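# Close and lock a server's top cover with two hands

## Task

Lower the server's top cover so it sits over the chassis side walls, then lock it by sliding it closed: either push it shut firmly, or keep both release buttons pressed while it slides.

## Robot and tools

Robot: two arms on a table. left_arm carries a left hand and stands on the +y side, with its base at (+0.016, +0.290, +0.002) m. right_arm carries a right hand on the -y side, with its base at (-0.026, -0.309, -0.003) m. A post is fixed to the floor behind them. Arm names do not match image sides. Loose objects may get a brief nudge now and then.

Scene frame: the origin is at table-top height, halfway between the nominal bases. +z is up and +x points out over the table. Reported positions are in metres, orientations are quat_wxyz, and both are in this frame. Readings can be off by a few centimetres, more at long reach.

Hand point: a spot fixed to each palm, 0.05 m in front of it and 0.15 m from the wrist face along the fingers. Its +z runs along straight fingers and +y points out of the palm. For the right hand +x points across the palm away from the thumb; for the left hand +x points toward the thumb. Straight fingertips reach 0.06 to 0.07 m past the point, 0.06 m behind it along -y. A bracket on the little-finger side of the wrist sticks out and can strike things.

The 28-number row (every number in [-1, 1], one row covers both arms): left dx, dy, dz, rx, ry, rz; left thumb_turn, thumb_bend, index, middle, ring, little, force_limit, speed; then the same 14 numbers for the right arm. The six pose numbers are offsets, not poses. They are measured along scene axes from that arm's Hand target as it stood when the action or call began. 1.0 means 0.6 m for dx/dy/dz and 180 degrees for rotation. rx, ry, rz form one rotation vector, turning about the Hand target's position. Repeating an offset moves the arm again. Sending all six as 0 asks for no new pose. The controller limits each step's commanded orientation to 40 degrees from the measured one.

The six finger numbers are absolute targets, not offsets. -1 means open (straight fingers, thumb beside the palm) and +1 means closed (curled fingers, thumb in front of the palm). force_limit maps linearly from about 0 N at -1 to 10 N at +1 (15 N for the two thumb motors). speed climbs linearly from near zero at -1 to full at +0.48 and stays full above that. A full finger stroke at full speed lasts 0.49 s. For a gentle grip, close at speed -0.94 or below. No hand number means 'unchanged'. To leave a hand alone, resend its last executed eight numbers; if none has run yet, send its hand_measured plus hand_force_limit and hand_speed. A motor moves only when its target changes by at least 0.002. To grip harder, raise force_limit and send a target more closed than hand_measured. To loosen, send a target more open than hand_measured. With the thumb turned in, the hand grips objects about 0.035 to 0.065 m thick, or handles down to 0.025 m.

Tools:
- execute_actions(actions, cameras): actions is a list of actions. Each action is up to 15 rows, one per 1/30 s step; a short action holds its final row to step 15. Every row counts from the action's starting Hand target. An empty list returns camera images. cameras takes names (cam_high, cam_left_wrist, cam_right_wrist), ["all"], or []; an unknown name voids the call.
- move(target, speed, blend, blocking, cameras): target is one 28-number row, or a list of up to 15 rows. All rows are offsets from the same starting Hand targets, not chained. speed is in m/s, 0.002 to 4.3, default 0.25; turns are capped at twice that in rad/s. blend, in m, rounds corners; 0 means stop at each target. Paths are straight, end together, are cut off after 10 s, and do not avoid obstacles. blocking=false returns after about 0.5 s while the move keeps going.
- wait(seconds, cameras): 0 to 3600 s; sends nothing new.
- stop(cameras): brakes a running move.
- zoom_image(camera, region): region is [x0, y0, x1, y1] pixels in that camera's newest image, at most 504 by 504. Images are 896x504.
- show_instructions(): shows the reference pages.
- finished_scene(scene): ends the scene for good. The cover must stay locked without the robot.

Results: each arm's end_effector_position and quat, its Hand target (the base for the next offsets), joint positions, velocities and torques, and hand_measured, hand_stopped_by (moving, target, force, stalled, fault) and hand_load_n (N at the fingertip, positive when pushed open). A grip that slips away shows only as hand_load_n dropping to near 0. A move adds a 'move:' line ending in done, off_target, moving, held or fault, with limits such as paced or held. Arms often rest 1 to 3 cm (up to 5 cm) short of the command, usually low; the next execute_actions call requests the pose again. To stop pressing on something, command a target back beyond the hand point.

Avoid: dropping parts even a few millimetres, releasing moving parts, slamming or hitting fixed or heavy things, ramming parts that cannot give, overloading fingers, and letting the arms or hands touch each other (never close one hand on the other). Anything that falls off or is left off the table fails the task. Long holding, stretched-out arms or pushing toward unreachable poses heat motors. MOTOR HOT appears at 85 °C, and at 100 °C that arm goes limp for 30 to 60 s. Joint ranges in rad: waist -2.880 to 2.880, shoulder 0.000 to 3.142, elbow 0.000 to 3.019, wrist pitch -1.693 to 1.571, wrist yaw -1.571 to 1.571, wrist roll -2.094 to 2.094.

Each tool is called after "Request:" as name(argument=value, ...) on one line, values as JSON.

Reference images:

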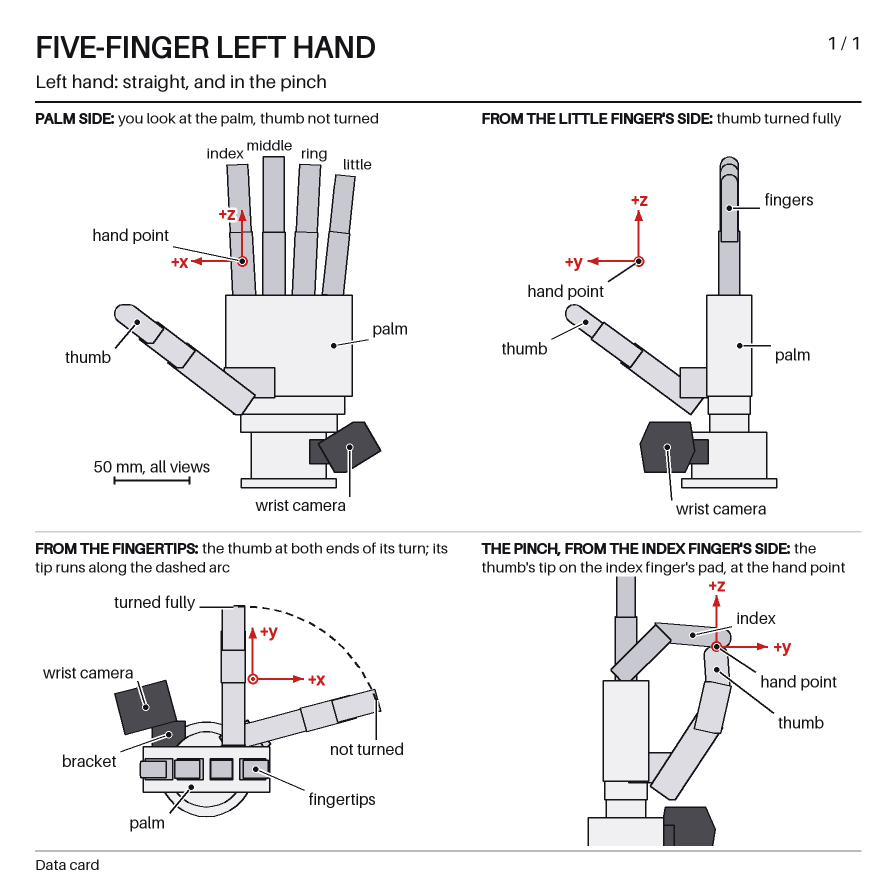

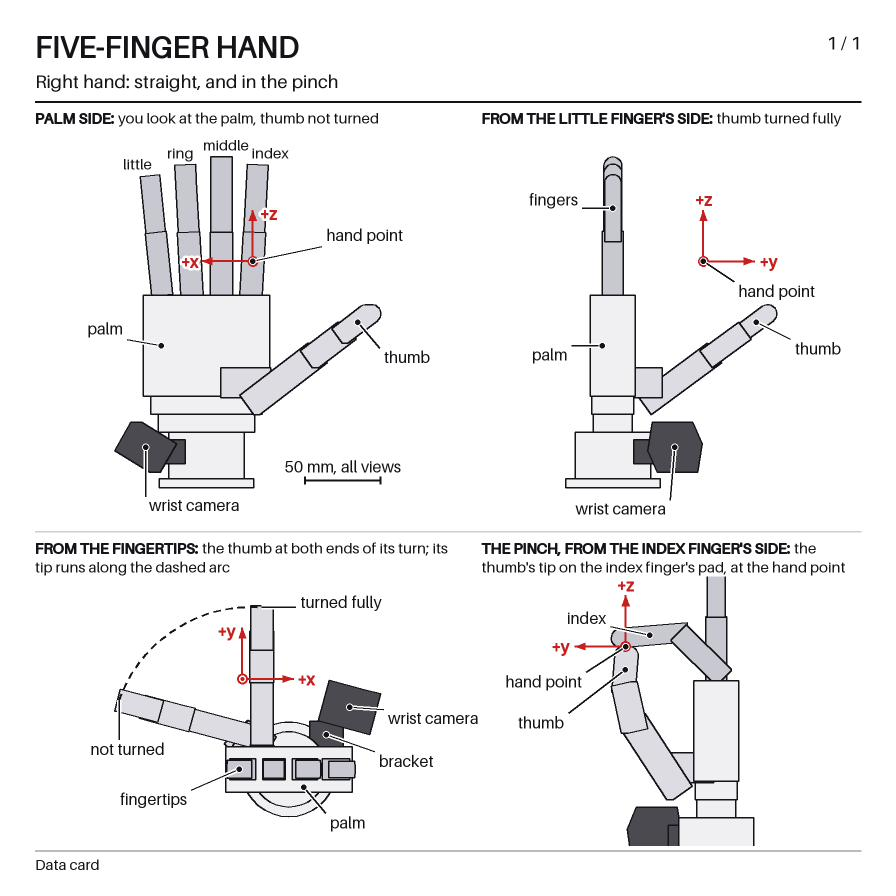

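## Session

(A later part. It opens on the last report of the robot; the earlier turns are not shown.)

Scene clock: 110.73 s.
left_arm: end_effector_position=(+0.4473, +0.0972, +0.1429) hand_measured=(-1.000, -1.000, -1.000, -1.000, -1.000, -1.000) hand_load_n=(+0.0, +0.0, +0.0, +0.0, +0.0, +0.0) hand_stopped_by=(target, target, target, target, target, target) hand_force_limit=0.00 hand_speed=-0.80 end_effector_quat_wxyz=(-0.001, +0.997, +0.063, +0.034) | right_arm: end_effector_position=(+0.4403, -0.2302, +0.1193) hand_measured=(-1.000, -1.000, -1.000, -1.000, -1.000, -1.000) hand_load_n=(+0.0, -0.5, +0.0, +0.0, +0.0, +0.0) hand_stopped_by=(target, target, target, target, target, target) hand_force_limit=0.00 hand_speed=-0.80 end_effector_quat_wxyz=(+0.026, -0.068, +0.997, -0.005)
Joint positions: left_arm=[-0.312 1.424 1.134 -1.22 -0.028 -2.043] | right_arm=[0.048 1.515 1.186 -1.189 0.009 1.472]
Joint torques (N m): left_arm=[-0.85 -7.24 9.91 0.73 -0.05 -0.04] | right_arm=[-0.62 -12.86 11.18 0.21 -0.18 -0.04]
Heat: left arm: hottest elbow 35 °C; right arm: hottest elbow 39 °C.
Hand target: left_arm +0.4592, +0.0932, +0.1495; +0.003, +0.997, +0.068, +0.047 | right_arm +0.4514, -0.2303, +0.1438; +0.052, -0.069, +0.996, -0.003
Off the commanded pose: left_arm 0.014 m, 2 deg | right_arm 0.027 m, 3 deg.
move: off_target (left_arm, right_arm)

Request:
move(target=[0,-0.012,0,0,0,0,-1,-1,-1,-1,-1,-1,0,-0.8,0.005,0.028,0.0,0,0,0,-1,-1,-1,-1,-1,-1,0,-0.8], cameras=["cam_left_wrist","cam_right_wrist"], speed=0.06)

Request:
zoom_image(camera="cam_left_wrist", region=[440, 0, 640, 200])

Request:
zoom_image(camera="cam_right_wrist", region=[260, 0, 460, 200])

Scene clock: 113.00 s.
left_arm: end_effector_position=(+0.4473, +0.0969, +0.1398) hand_measured=(-1.000, -1.000, -1.000, -1.000, -1.000, -1.000) hand_load_n=(+0.0, +0.0, +0.0, +0.5, +0.0, +0.0) hand_stopped_by=(target, target, target, target, target, target) hand_force_limit=0.00 hand_speed=-0.80 end_effector_quat_wxyz=(-0.006, +0.997, +0.068, +0.032) | right_arm: end_effector_position=(+0.4403, -0.2268, +0.1187) hand_measured=(-1.000, -1.000, -1.000, -1.000, -1.000, -1.000) hand_load_n=(+0.0, +0.0, +0.0, +0.0, +0.0, +0.0) hand_stopped_by=(target, target, target, target, target, target) hand_force_limit=0.00 hand_speed=-0.80 end_effector_quat_wxyz=(+0.026, -0.064, +0.998, -0.009)
Joint positions: left_arm=[-0.318 1.43 1.134 -1.221 -0.037 -2.058] | right_arm=[0.061 1.515 1.186 -1.19 0.018 1.492]
Joint torques (N m): left_arm=[-1.38 -7.41 10.52 0.7 0.05 0] | right_arm=[1.67 -12.28 12.05 0.2 -0.45 0.14]
Heat: left arm: hottest elbow 35 °C; right arm: hottest elbow 39 °C.
Hand target: left_arm +0.4592, +0.0860, +0.1495; +0.003, +0.997, +0.068, +0.047 | right_arm +0.4544, -0.2135, +0.1438; +0.052, -0.069, +0.996, -0.003
Off the commanded pose: left_arm 0.019 m, 2 deg | right_arm 0.032 m, 3 deg.
move: off_target (left_arm, right_arm)

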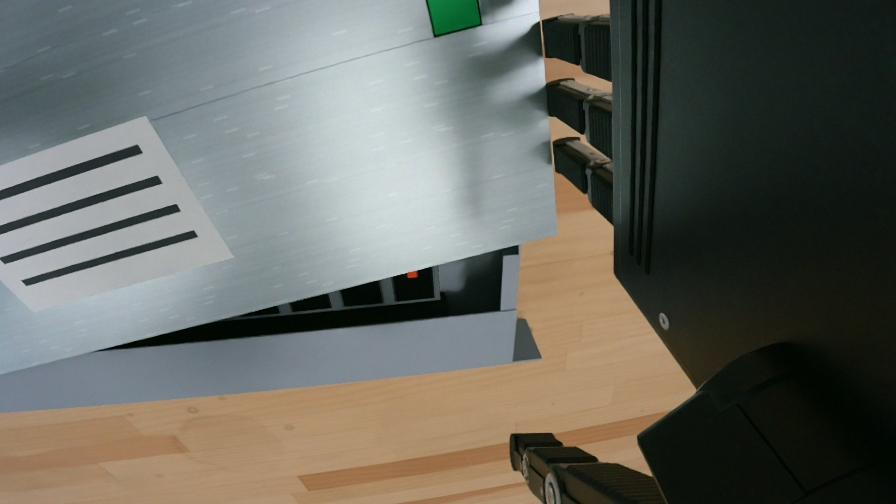

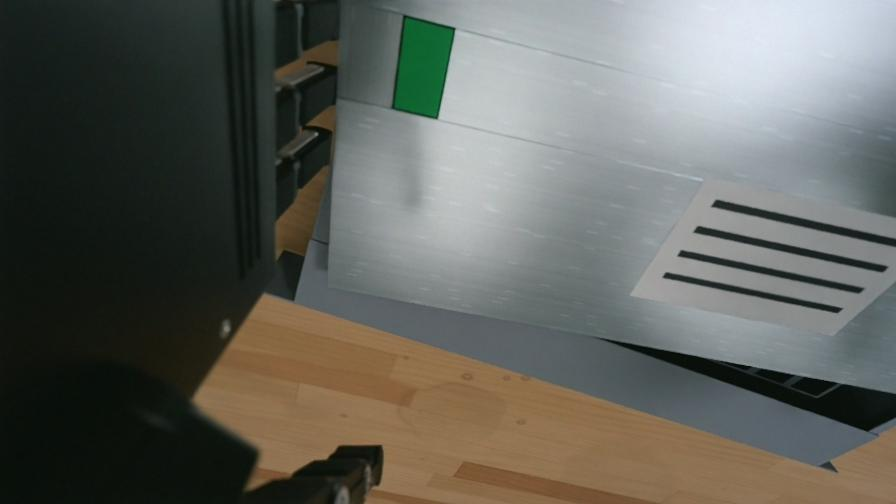

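Scaled by 2.520.

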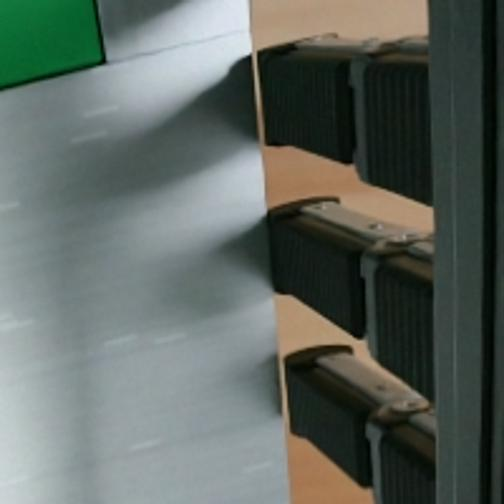

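Scaled by 2.520.

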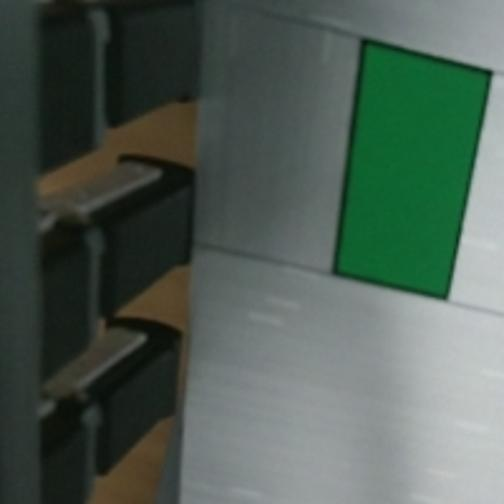

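Request:
execute_actions(actions=[])

Scene clock: 116.87 s.
left_arm: end_effector_position=(+0.4473, +0.0969, +0.1398) hand_measured=(-1.000, -1.000, -1.000, -1.000, -1.000, -1.000) hand_load_n=(+0.0, +0.0, +0.0, +0.0, +0.0, +0.0) hand_stopped_by=(target, target, target, target, target, target) hand_force_limit=0.00 hand_speed=-0.80 end_effector_quat_wxyz=(-0.006, +0.997, +0.068, +0.032) | right_arm: end_effector_position=(+0.4403, -0.2268, +0.1187) hand_measured=(-1.000, -1.000, -1.000, -1.000, -1.000, -1.000) hand_load_n=(+0.0, +0.0, +0.0, +0.0, +0.0, +0.0) hand_stopped_by=(target, target, target, target, target, target) hand_force_limit=0.00 hand_speed=-0.80 end_effector_quat_wxyz=(+0.026, -0.064, +0.998, -0.009)
Joint positions: left_arm=[-0.318 1.43 1.134 -1.221 -0.037 -2.058] | right_arm=[0.061 1.515 1.186 -1.19 0.018 1.492]
Joint velocities: within noise
Joint torques (N m): left_arm=[-1.49 -7.18 10.54 0.72 0.03 -0.01] | right_arm=[1.61 -12.22 12.07 0.18 -0.44 0.14]
Heat: left arm: hottest elbow 35 °C; right arm: hottest elbow 38 °C.
Hand target: left_arm +0.4592, +0.0860, +0.1495; +0.003, +0.997, +0.068, +0.047 | right_arm +0.4544, -0.2135, +0.1438; +0.052, -0.069, +0.996, -0.003
Off the commanded pose: left_arm 0.019 m, 2 deg | right_arm 0.032 m, 3 deg.

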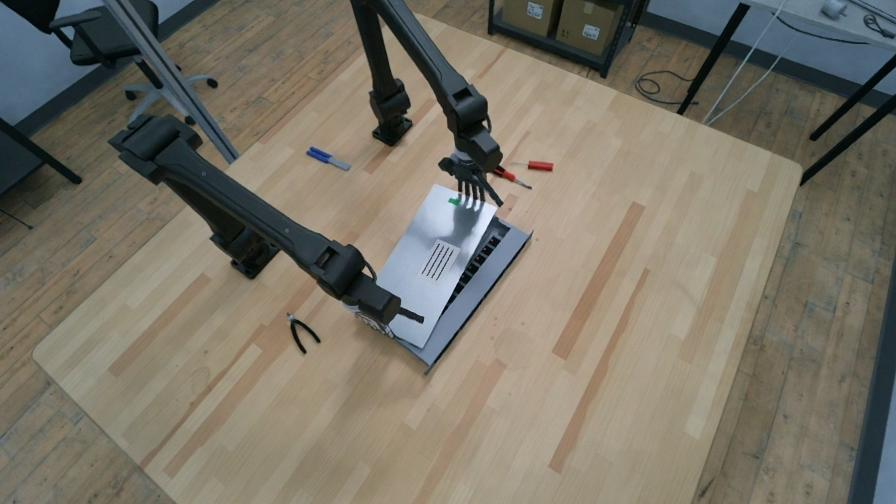

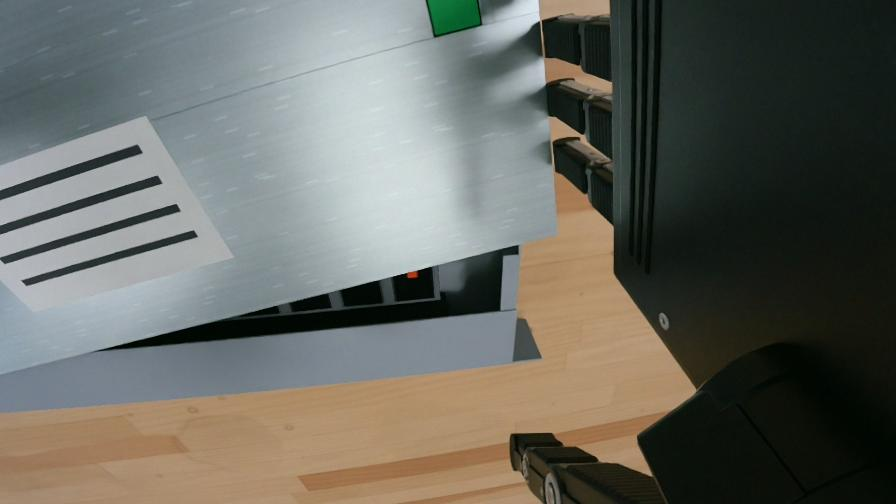

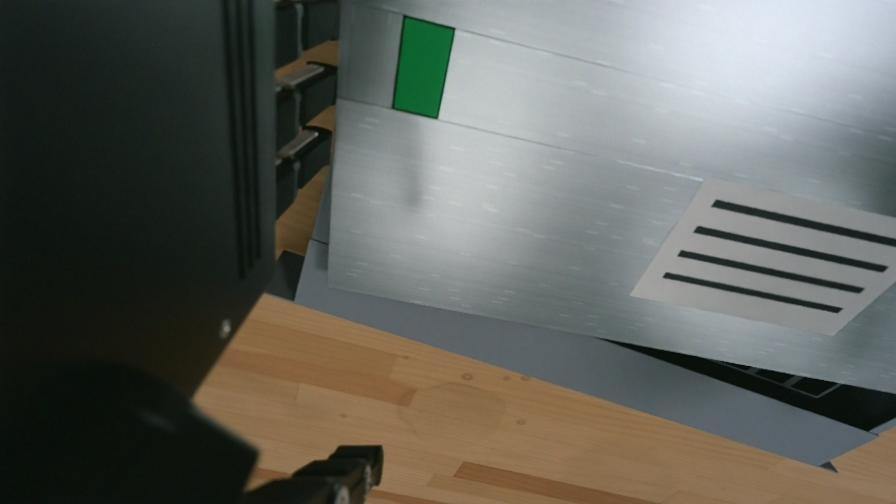

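Request:
move(target=[0.0167,-0.0133,0,0,0,-0.014,-1,-1,-1,-1,-1,-1,0,-0.8,-0.0167,0.0133,0,0,0,-0.014,-1,-1,-1,-1,-1,-1,0,-0.8], speed=0.03, cameras=["all"])

Scene clock: 119.40 s.
left_arm: end_effector_position=(+0.4500, +0.0965, +0.1298) hand_measured=(-1.000, -1.000, -1.000, -1.000, -1.000, -1.000) hand_load_n=(+0.0, +0.0, +0.0, +0.0, +0.0, +0.0) hand_stopped_by=(target, target, target, target, target, target) hand_force_limit=0.00 hand_speed=-0.80 end_effector_quat_wxyz=(-0.013, +0.998, +0.064, +0.023) | right_arm: end_effector_position=(+0.4408, -0.2084, +0.1301) hand_measured=(-1.000, -1.000, -1.000, -1.000, -1.000, -1.000) hand_load_n=(+0.0, +0.0, +0.0, +0.0, +0.0, +0.0) hand_stopped_by=(target, target, target, target, target, target) hand_force_limit=0.00 hand_speed=-0.80 end_effector_quat_wxyz=(+0.038, -0.051, +0.998, -0.007)
Joint positions: left_arm=[-0.318 1.459 1.142 -1.221 -0.042 -2.051] | right_arm=[0.104 1.491 1.186 -1.19 0.018 1.561]
Joint torques (N m): left_arm=[-1.49 -7.47 12.79 0.62 0.32 0.28] | right_arm=[0.44 -12.16 9.54 0.32 -0.11 0.14]
Heat: left arm: hottest elbow 35 °C; right arm: hottest elbow 38 °C.
Hand target: left_arm +0.4692, +0.0780, +0.1495; +0.004, +0.998, +0.046, +0.047 | right_arm +0.4444, -0.2055, +0.1438; +0.052, -0.047, +0.998, -0.004
Off the commanded pose: left_arm 0.033 m, 4 deg | right_arm 0.014 m, 2 deg.
move: off_target (left_arm, right_arm)

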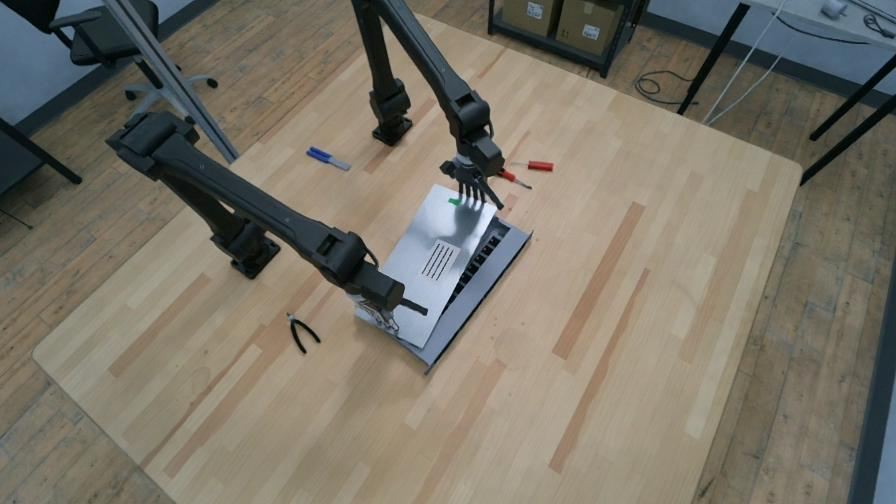

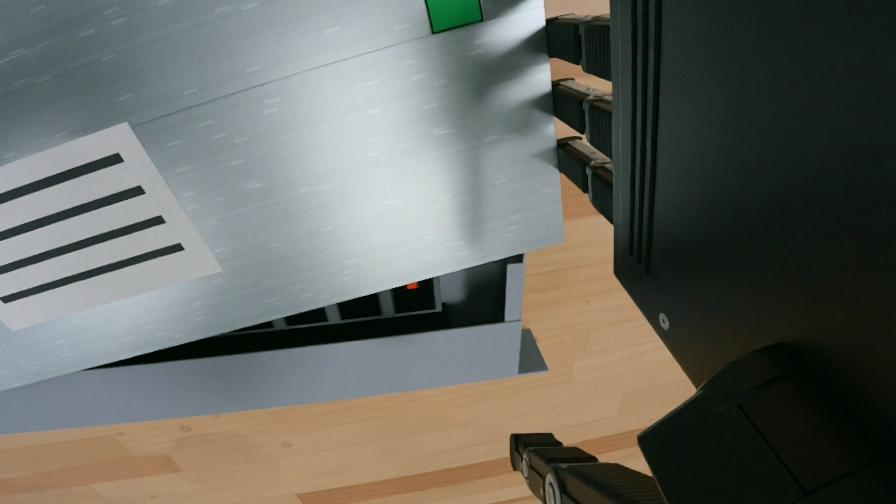

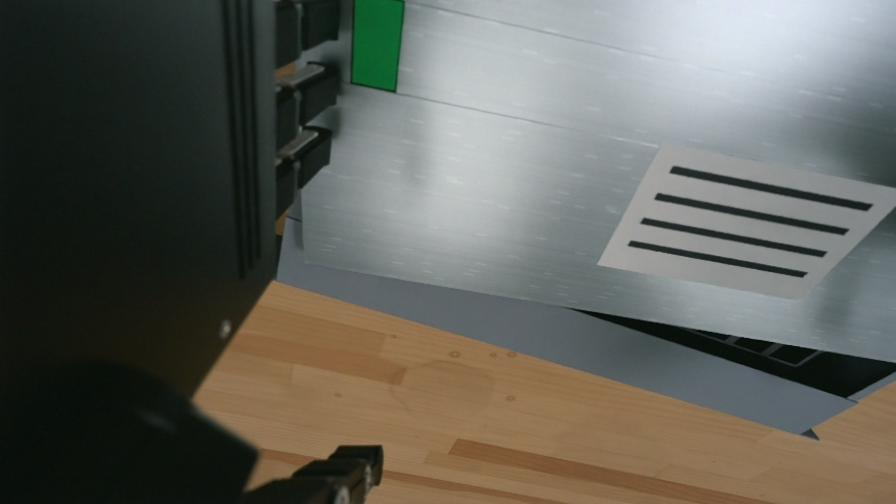

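Request:
move(target=[[0,0.02,0.1,0,0,0,-1,-1,-1,-1,-1,-1,0,-0.8,0,-0.02,0.09,0,0,0,-1,-1,-1,-1,-1,-1,0,-0.8],[-0.365,-0.055,0.1,0,0,-0.54,-1,-1,-1,-1,-1,-1,0,-0.8,0.093,0.026,0.09,0,0,0.48,-1,-1,-1,-1,-1,-1,0,-0.8]], speed=[0.06,0.2], cameras=["all"])

Scene clock: 135.80 s.
left_arm: end_effector_position=(+0.2522, +0.0445, +0.1999) hand_measured=(-1.000, -1.000, -1.000, -1.000, -1.000, -1.000) hand_load_n=(+0.0, +0.0, +0.0, +0.0, +0.0, +0.0) hand_stopped_by=(target, target, target, target, target, target) hand_force_limit=0.00 hand_speed=-0.80 end_effector_quat_wxyz=(+0.038, +0.699, -0.714, +0.016) | right_arm: end_effector_position=(+0.4851, -0.1970, +0.1794) hand_measured=(-1.000, -1.000, -1.000, -1.000, -1.000, -1.000) hand_load_n=(+0.0, +0.0, +0.0, +0.0, +0.0, +0.0) hand_stopped_by=(target, target, target, target, target, target) hand_force_limit=0.00 hand_speed=-0.80 end_effector_quat_wxyz=(-0.019, +0.709, -0.703, -0.047)
Joint positions: left_arm=[-0.549 1.295 1.157 -1.418 0.081 -0.564] | right_arm=[0.12 1.887 1.82 -1.534 -0.097 0.101]
Joint torques (N m): left_arm=[-0.97 -8.12 8.81 -0.29 0.23 0.18] | right_arm=[1.03 -15.85 13.71 0.02 -0.27 -0.04]
Heat: left arm: hottest elbow 36 °C; right arm: hottest elbow 39 °C.
Hand target: left_arm +0.2502, +0.0450, +0.2095; +0.038, +0.695, -0.718, +0.028 | right_arm +0.5002, -0.1899, +0.1978; -0.041, +0.717, -0.695, -0.033
Off the commanded pose: left_arm 0.010 m, 2 deg | right_arm 0.025 m, 3 deg.
move: off_target (right_arm)

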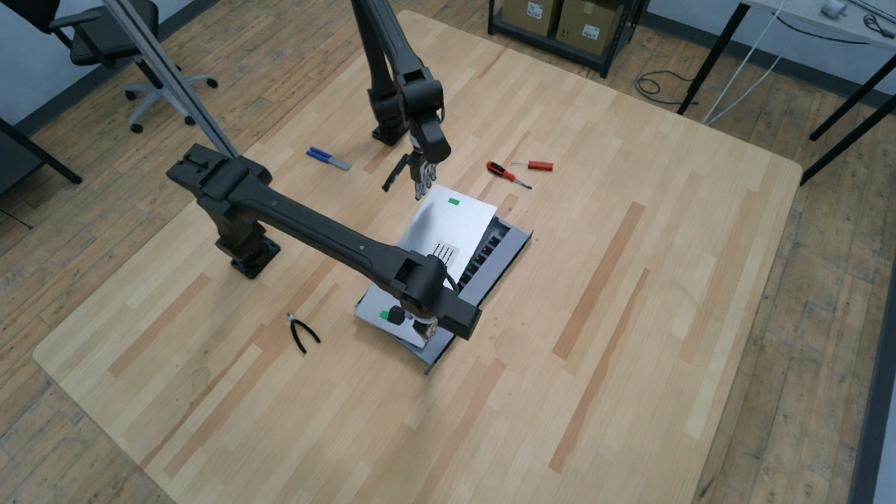

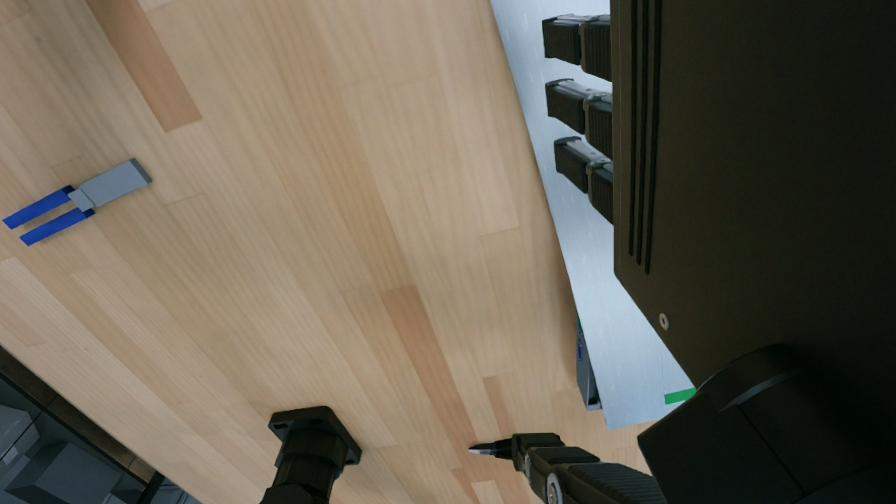

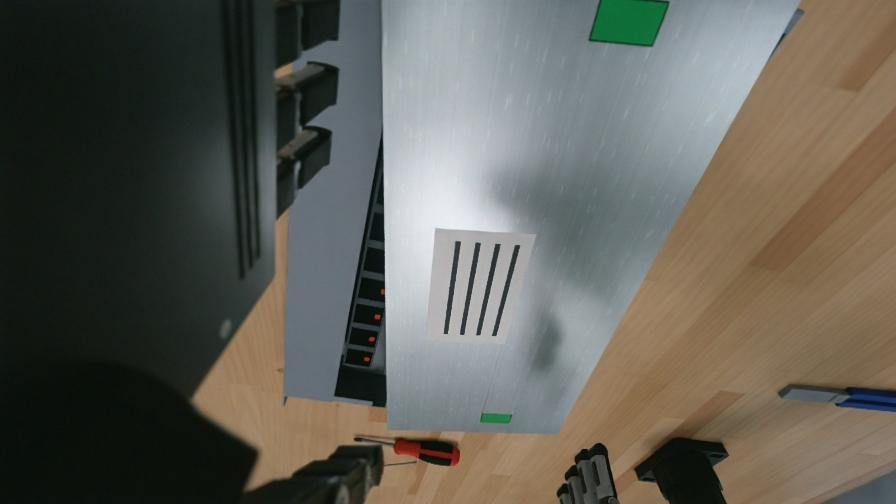

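Request:
move(target=[-0.025,0,-0.07,0,0,0,-1,-1,-1,-1,-1,-1,0,-0.8,0.018,0,-0.07,0,0,0,-1,-1,-1,-1,-1,-1,0,-0.8], speed=0.1, cameras=["cam_left_wrist","cam_right_wrist"])

Scene clock: 140.47 s.
left_arm: end_effector_position=(+0.2307, +0.0508, +0.1580) hand_measured=(-1.000, -1.000, -1.000, -1.000, -1.000, -1.000) hand_load_n=(+0.0, +0.0, +0.0, +0.0, +0.0, +0.0) hand_stopped_by=(target, target, target, target, target, target) hand_force_limit=0.00 hand_speed=-0.80 end_effector_quat_wxyz=(+0.040, +0.692, -0.721, +0.005) | right_arm: end_effector_position=(+0.5054, -0.1956, +0.1508) hand_measured=(-1.000, -1.000, -1.000, -1.000, -1.000, -1.000) hand_load_n=(+0.0, +0.0, +0.0, +0.0, +0.0, +0.0) hand_stopped_by=(target, target, target, target, target, target) hand_force_limit=0.00 hand_speed=-0.80 end_effector_quat_wxyz=(-0.028, +0.710, -0.703, -0.040)
Joint positions: left_arm=[-0.571 1.28 1.03 -1.327 0.081 -0.564] | right_arm=[0.119 1.934 1.82 -1.464 -0.097 0.099]
Joint torques (N m): left_arm=[-1.03 -7.53 8.76 0.54 0.19 -0.01] | right_arm=[0.62 -17.03 9.63 0.84 -0.27 -0.03]
Heat: left arm: hottest elbow 35 °C; right arm: hottest elbow 39 °C.
Hand target: left_arm +0.2352, +0.0450, +0.1675; +0.038, +0.695, -0.718, +0.028 | right_arm +0.5110, -0.1899, +0.1558; -0.041, +0.717, -0.695, -0.033
Off the commanded pose: left_arm 0.012 m, 3 deg | right_arm 0.009 m, 2 deg.
move: off_target (left_arm)

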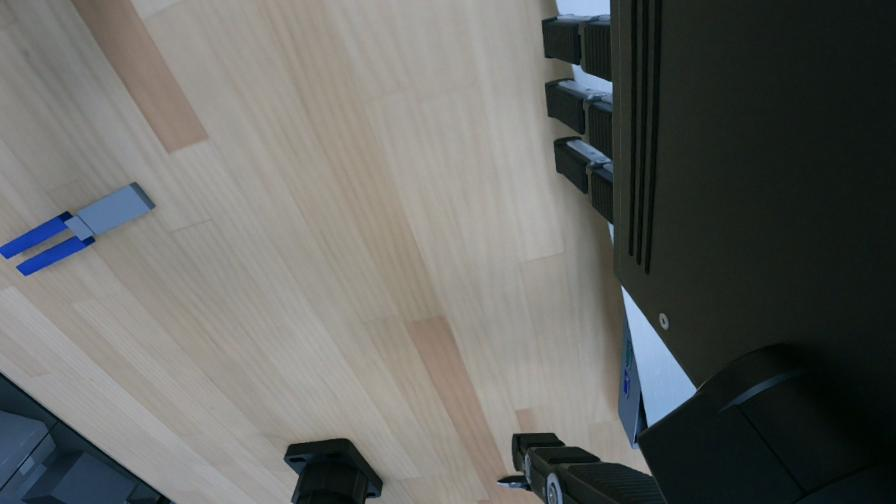

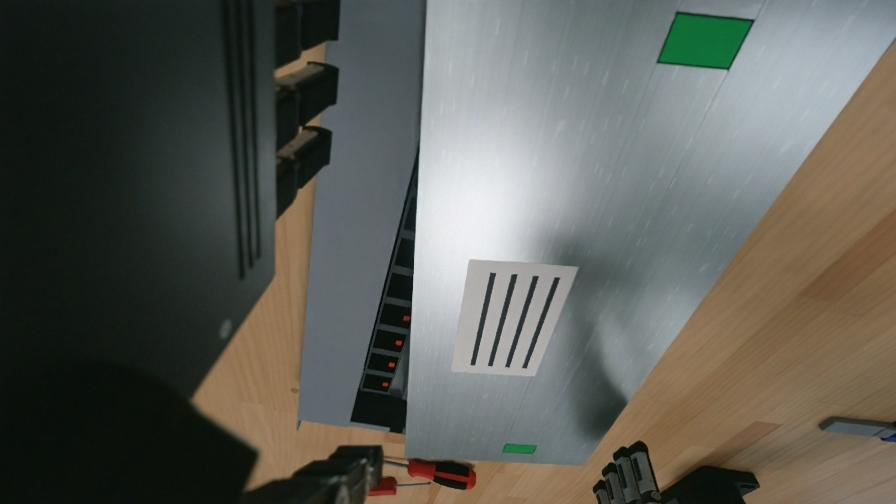

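Request:
move(target=[[-0.022,0,0,0,0,0,-1,-1,-1,-1,-1,-1,0,-0.8,-0.01,0,-0.03,0,0,0,-1,-1,-1,-1,-1,-1,0,-0.8],[-0.022,0,-0.05,0,0,0,-1,-1,-1,-1,-1,-1,0,-0.8,-0.01,0,-0.06,0,0,0,-1,-1,-1,-1,-1,-1,0,-0.8]], speed=0.05, cameras=["cam_left_wrist","cam_right_wrist"])

Scene clock: 144.20 s.
left_arm: end_effector_position=(+0.2175, +0.0505, +0.1358) hand_measured=(-1.000, -1.000, -1.000, -1.000, -1.000, -1.000) hand_load_n=(+0.0, +0.0, +0.0, +0.0, +0.0, +0.0) hand_stopped_by=(target, target, target, target, target, target) hand_force_limit=0.00 hand_speed=-0.80 end_effector_quat_wxyz=(+0.038, +0.691, -0.721, +0.018) | right_arm: end_effector_position=(+0.5022, -0.1960, +0.1174) hand_measured=(-1.000, -1.000, -1.000, -1.000, -1.000, -1.000) hand_load_n=(+0.0, +0.0, +0.0, +0.0, +0.0, +0.0) hand_stopped_by=(target, target, target, target, target, target) hand_force_limit=0.00 hand_speed=-0.80 end_effector_quat_wxyz=(-0.031, +0.710, -0.703, -0.037)
Joint positions: left_arm=[-0.594 1.247 0.944 -1.244 0.081 -0.587] | right_arm=[0.119 1.934 1.733 -1.368 -0.097 0.099]
Joint torques (N m): left_arm=[-1.14 -5.13 8.55 0.65 0.17 -0.01] | right_arm=[0.85 -17.08 8.73 0.88 -0.27 -0.02]
Heat: left arm: hottest elbow 35 °C; right arm: hottest elbow 38 °C.
Hand target: left_arm +0.2220, +0.0450, +0.1375; +0.038, +0.695, -0.718, +0.028 | right_arm +0.5050, -0.1899, +0.1198; -0.041, +0.717, -0.695, -0.033
Off the commanded pose: left_arm 0.007 m, 1 deg | right_arm 0.007 m, 2 deg.
move: done

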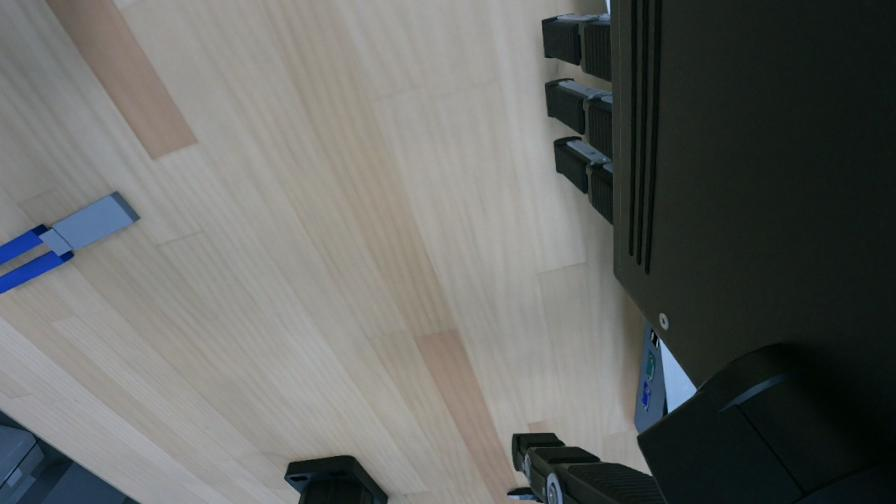

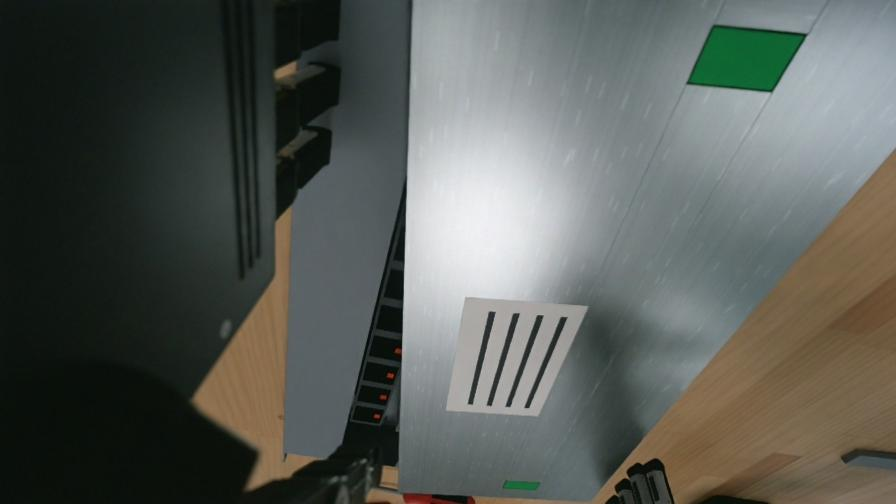

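Request:
move(target=[0.04,0,-0.005,0,0,0,-1,-1,-1,-1,-1,-1,0,-0.8,-0.05,0,-0.004,0,0,0,-1,-1,-1,-1,-1,-1,0,-0.8], speed=0.03, cameras=["all"])

Scene clock: 147.00 s.
left_arm: end_effector_position=(+0.2264, +0.0557, +0.1211) hand_measured=(-1.000, -1.000, -1.000, -1.000, -1.000, -1.000) hand_load_n=(+0.0, +0.0, +0.0, +0.0, +0.0, -0.5) hand_stopped_by=(target, target, target, target, target, target) hand_force_limit=0.00 hand_speed=-0.80 end_effector_quat_wxyz=(+0.041, +0.697, -0.716, +0.001) | right_arm: end_effector_position=(+0.4817, -0.1972, +0.1150) hand_measured=(-1.000, -1.000, -1.000, -1.000, -1.000, -1.000) hand_load_n=(+0.0, +0.0, +0.0, +0.0, +0.0, +0.0) hand_stopped_by=(target, target, target, target, target, target) hand_force_limit=0.00 hand_speed=-0.80 end_effector_quat_wxyz=(-0.041, +0.711, -0.702, -0.030)
Joint positions: left_arm=[-0.565 1.298 0.944 -1.232 0.081 -0.572] | right_arm=[0.12 1.863 1.624 -1.306 -0.098 0.099]
Joint torques (N m): left_arm=[-0.15 -5.3 11.81 0.55 0.2 0.17] | right_arm=[1.14 -16.62 7.57 0.54 -0.2 0.04]
Heat: left arm: hottest elbow 35 °C; right arm: hottest elbow 38 °C.
Hand target: left_arm +0.2460, +0.0450, +0.1345; +0.038, +0.695, -0.718, +0.028 | right_arm +0.4750, -0.1899, +0.1174; -0.041, +0.717, -0.695, -0.033
Off the commanded pose: left_arm 0.026 m, 3 deg | right_arm 0.010 m, 1 deg.
move: off_target (left_arm)

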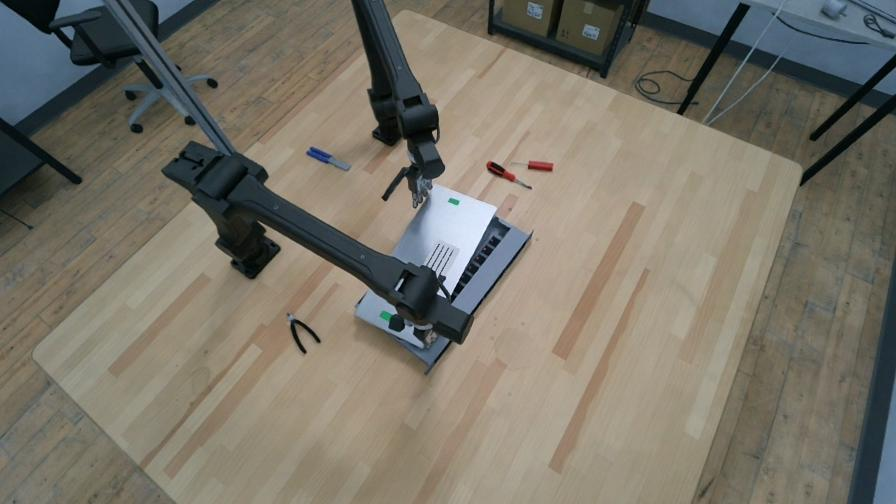

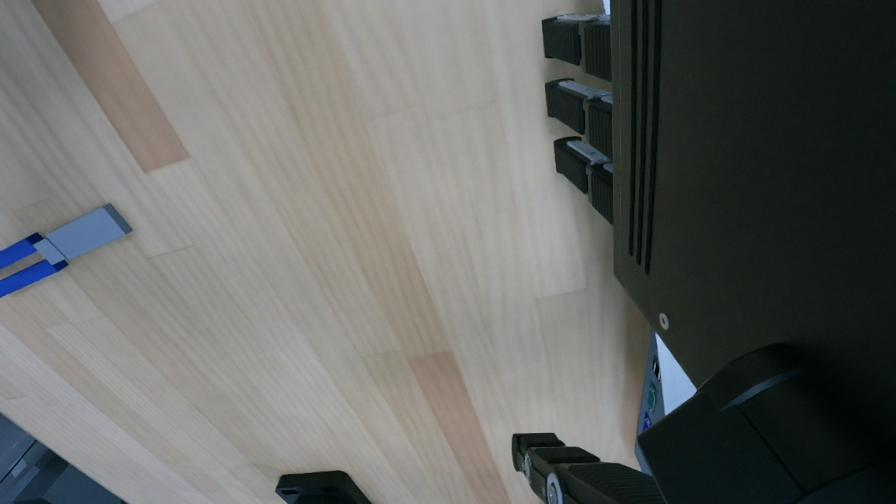

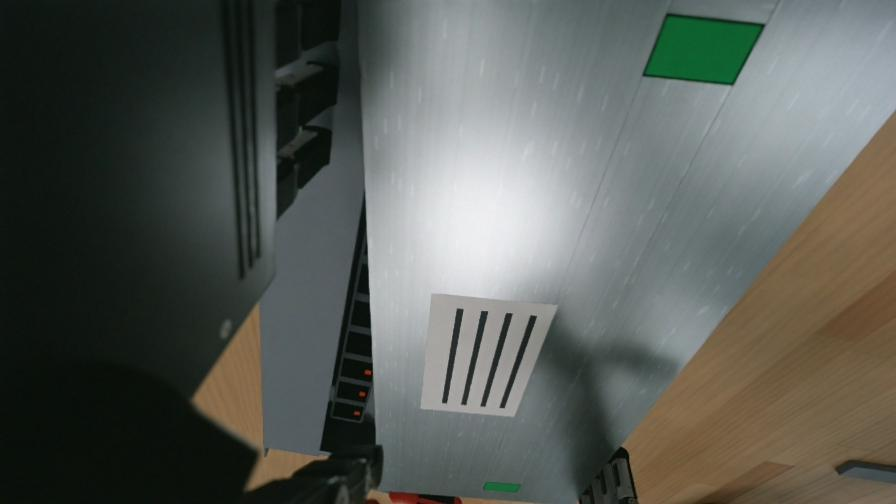

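Request:
move(target=[0.02,0,0.01,0,0,0,-1,-1,-1,-1,-1,-1,0,-0.8,-0.025,0,0,0,0,0,-1,-1,-1,-1,-1,-1,0,-0.8], speed=0.03, cameras=["all"])

Scene clock: 148.93 s.
left_arm: end_effector_position=(+0.2334, +0.0527, +0.1252) hand_measured=(-1.000, -1.000, -1.000, -1.000, -1.000, -1.000) hand_load_n=(+0.0, +0.0, +0.0, +0.0, +0.0, -2.5) hand_stopped_by=(target, target, target, target, target, target) hand_force_limit=0.00 hand_speed=-0.80 end_effector_quat_wxyz=(+0.048, +0.699, -0.713, -0.001) | right_arm: end_effector_position=(+0.4733, -0.1977, +0.1147) hand_measured=(-1.000, -1.000, -1.000, -1.000, -1.000, -1.000) hand_load_n=(+0.0, +0.0, +0.0, +0.0, +0.0, +0.0) hand_stopped_by=(target, target, target, target, target, target) hand_force_limit=0.00 hand_speed=-0.80 end_effector_quat_wxyz=(-0.048, +0.714, -0.698, -0.024)
Joint positions: left_arm=[-0.553 1.318 0.97 -1.244 0.095 -0.566] | right_arm=[0.122 1.83 1.576 -1.273 -0.098 0.092]
Joint torques (N m): left_arm=[0.26 -5.6 12.79 0.31 -0.04 0.3] | right_arm=[1.26 -16.62 7.09 -0.05 -0.19 0.08]
Heat: left arm: hottest elbow 35 °C; right arm: hottest elbow 38 °C.
Hand target: left_arm +0.2580, +0.0450, +0.1405; +0.038, +0.695, -0.718, +0.028 | right_arm +0.4600, -0.1899, +0.1174; -0.041, +0.717, -0.695, -0.033
Off the commanded pose: left_arm 0.030 m, 4 deg | right_arm 0.016 m, 1 deg.
move: off_target (left_arm, right_arm)

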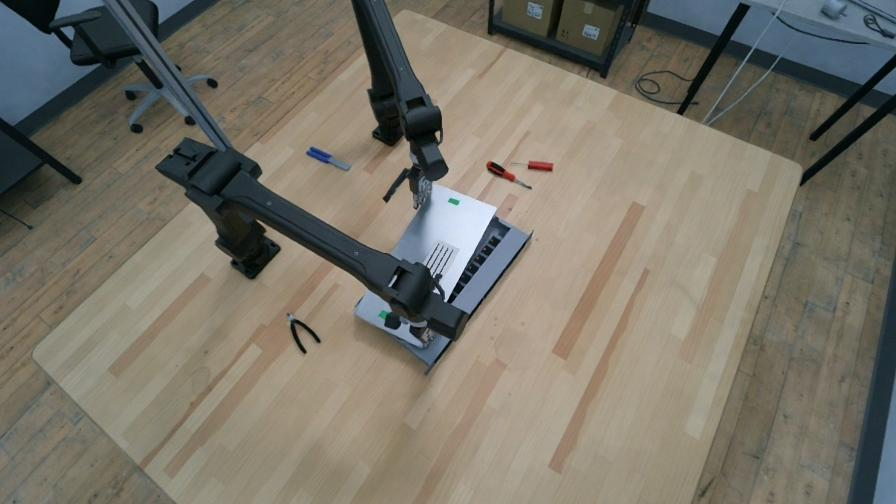

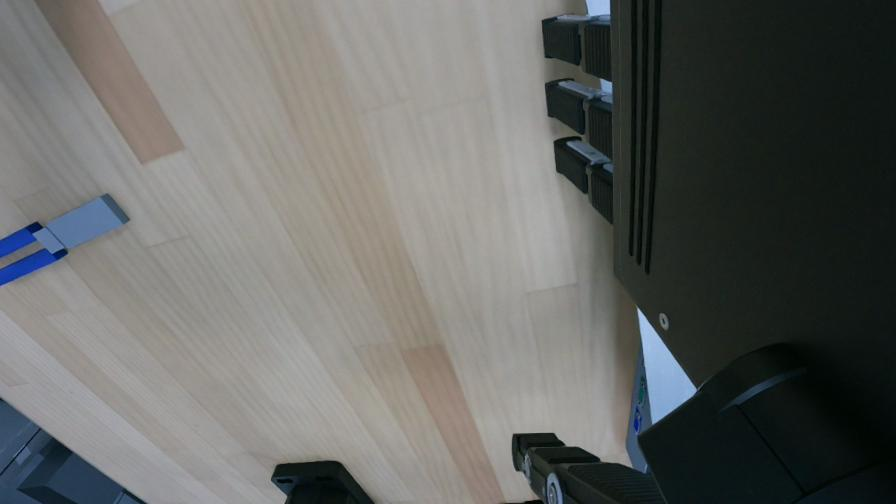

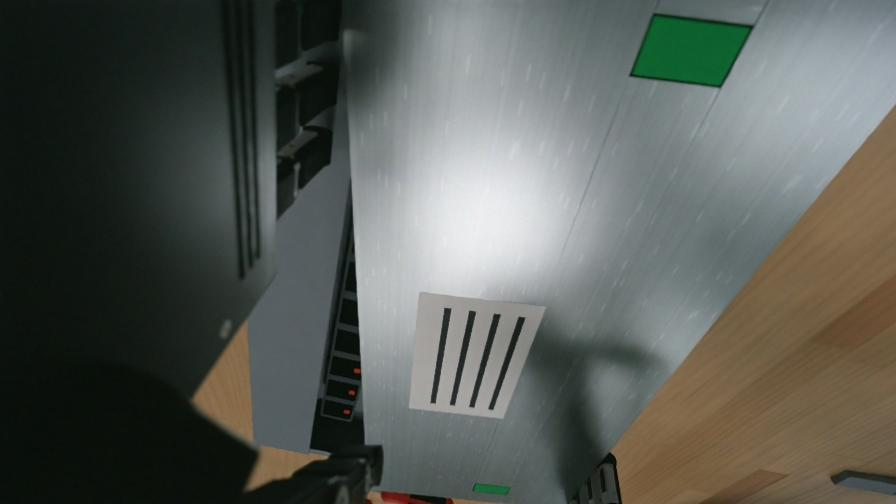

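Request:
move(target=[0.02,0,0,0,0,0,-1,-1,-1,-1,-1,-1,0,-0.8,-0.025,0,0,0,0,0,-1,-1,-1,-1,-1,-1,0,-0.8], speed=0.03, cameras=["all"])

Scene clock: 151.10 s.
left_arm: end_effector_position=(+0.2428, +0.0538, +0.1239) hand_measured=(-1.000, -1.000, -1.000, -1.000, -1.000, -1.000) hand_load_n=(+0.0, +0.0, +0.0, +0.0, +0.0, -3.0) hand_stopped_by=(target, target, target, target, target, target) hand_force_limit=0.00 hand_speed=-0.80 end_effector_quat_wxyz=(+0.051, +0.700, -0.712, -0.007) | right_arm: end_effector_position=(+0.4543, -0.1987, +0.1120) hand_measured=(-1.000, -1.000, -1.000, -1.000, -1.000, -1.000) hand_load_n=(+0.0, +0.0, +0.0, +0.0, +0.0, +0.0) hand_stopped_by=(target, target, target, target, target, target) hand_force_limit=0.00 hand_speed=-0.80 end_effector_quat_wxyz=(-0.043, +0.715, -0.697, -0.027)
Joint positions: left_arm=[-0.534 1.349 0.993 -1.252 0.096 -0.551] | right_arm=[0.125 1.791 1.513 -1.259 -0.097 0.092]
Joint torques (N m): left_arm=[-0.09 -6.12 12.96 0.53 -0.09 0.33] | right_arm=[1.26 -15.97 7.75 0.06 -0.23 0.11]
Heat: left arm: hottest elbow 35 °C; right arm: hottest elbow 38 °C.
Hand target: left_arm +0.2700, +0.0450, +0.1405; +0.038, +0.695, -0.718, +0.028 | right_arm +0.4450, -0.1899, +0.1174; -0.041, +0.717, -0.695, -0.033
Off the commanded pose: left_arm 0.033 m, 4 deg | right_arm 0.014 m, 1 deg.
move: off_target (left_arm, right_arm)

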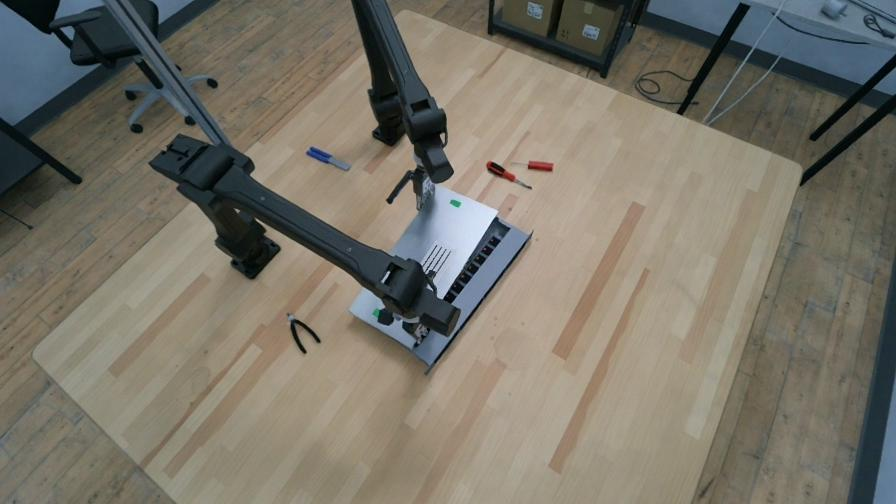

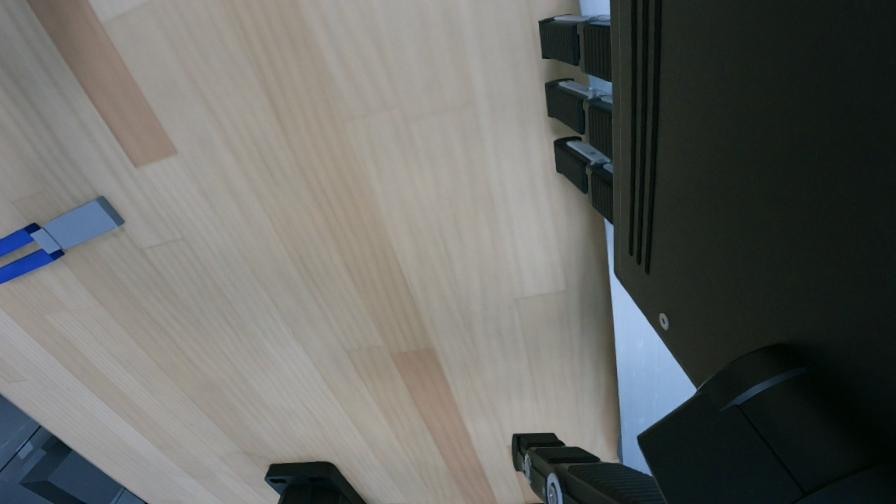

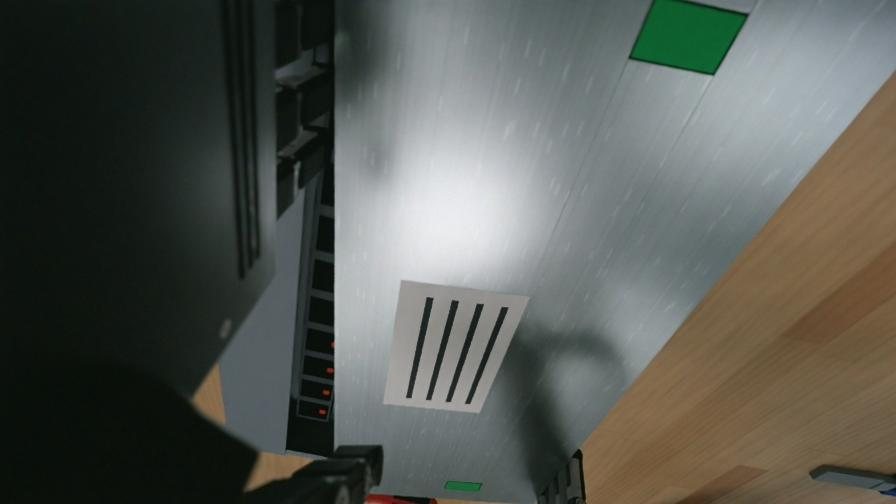

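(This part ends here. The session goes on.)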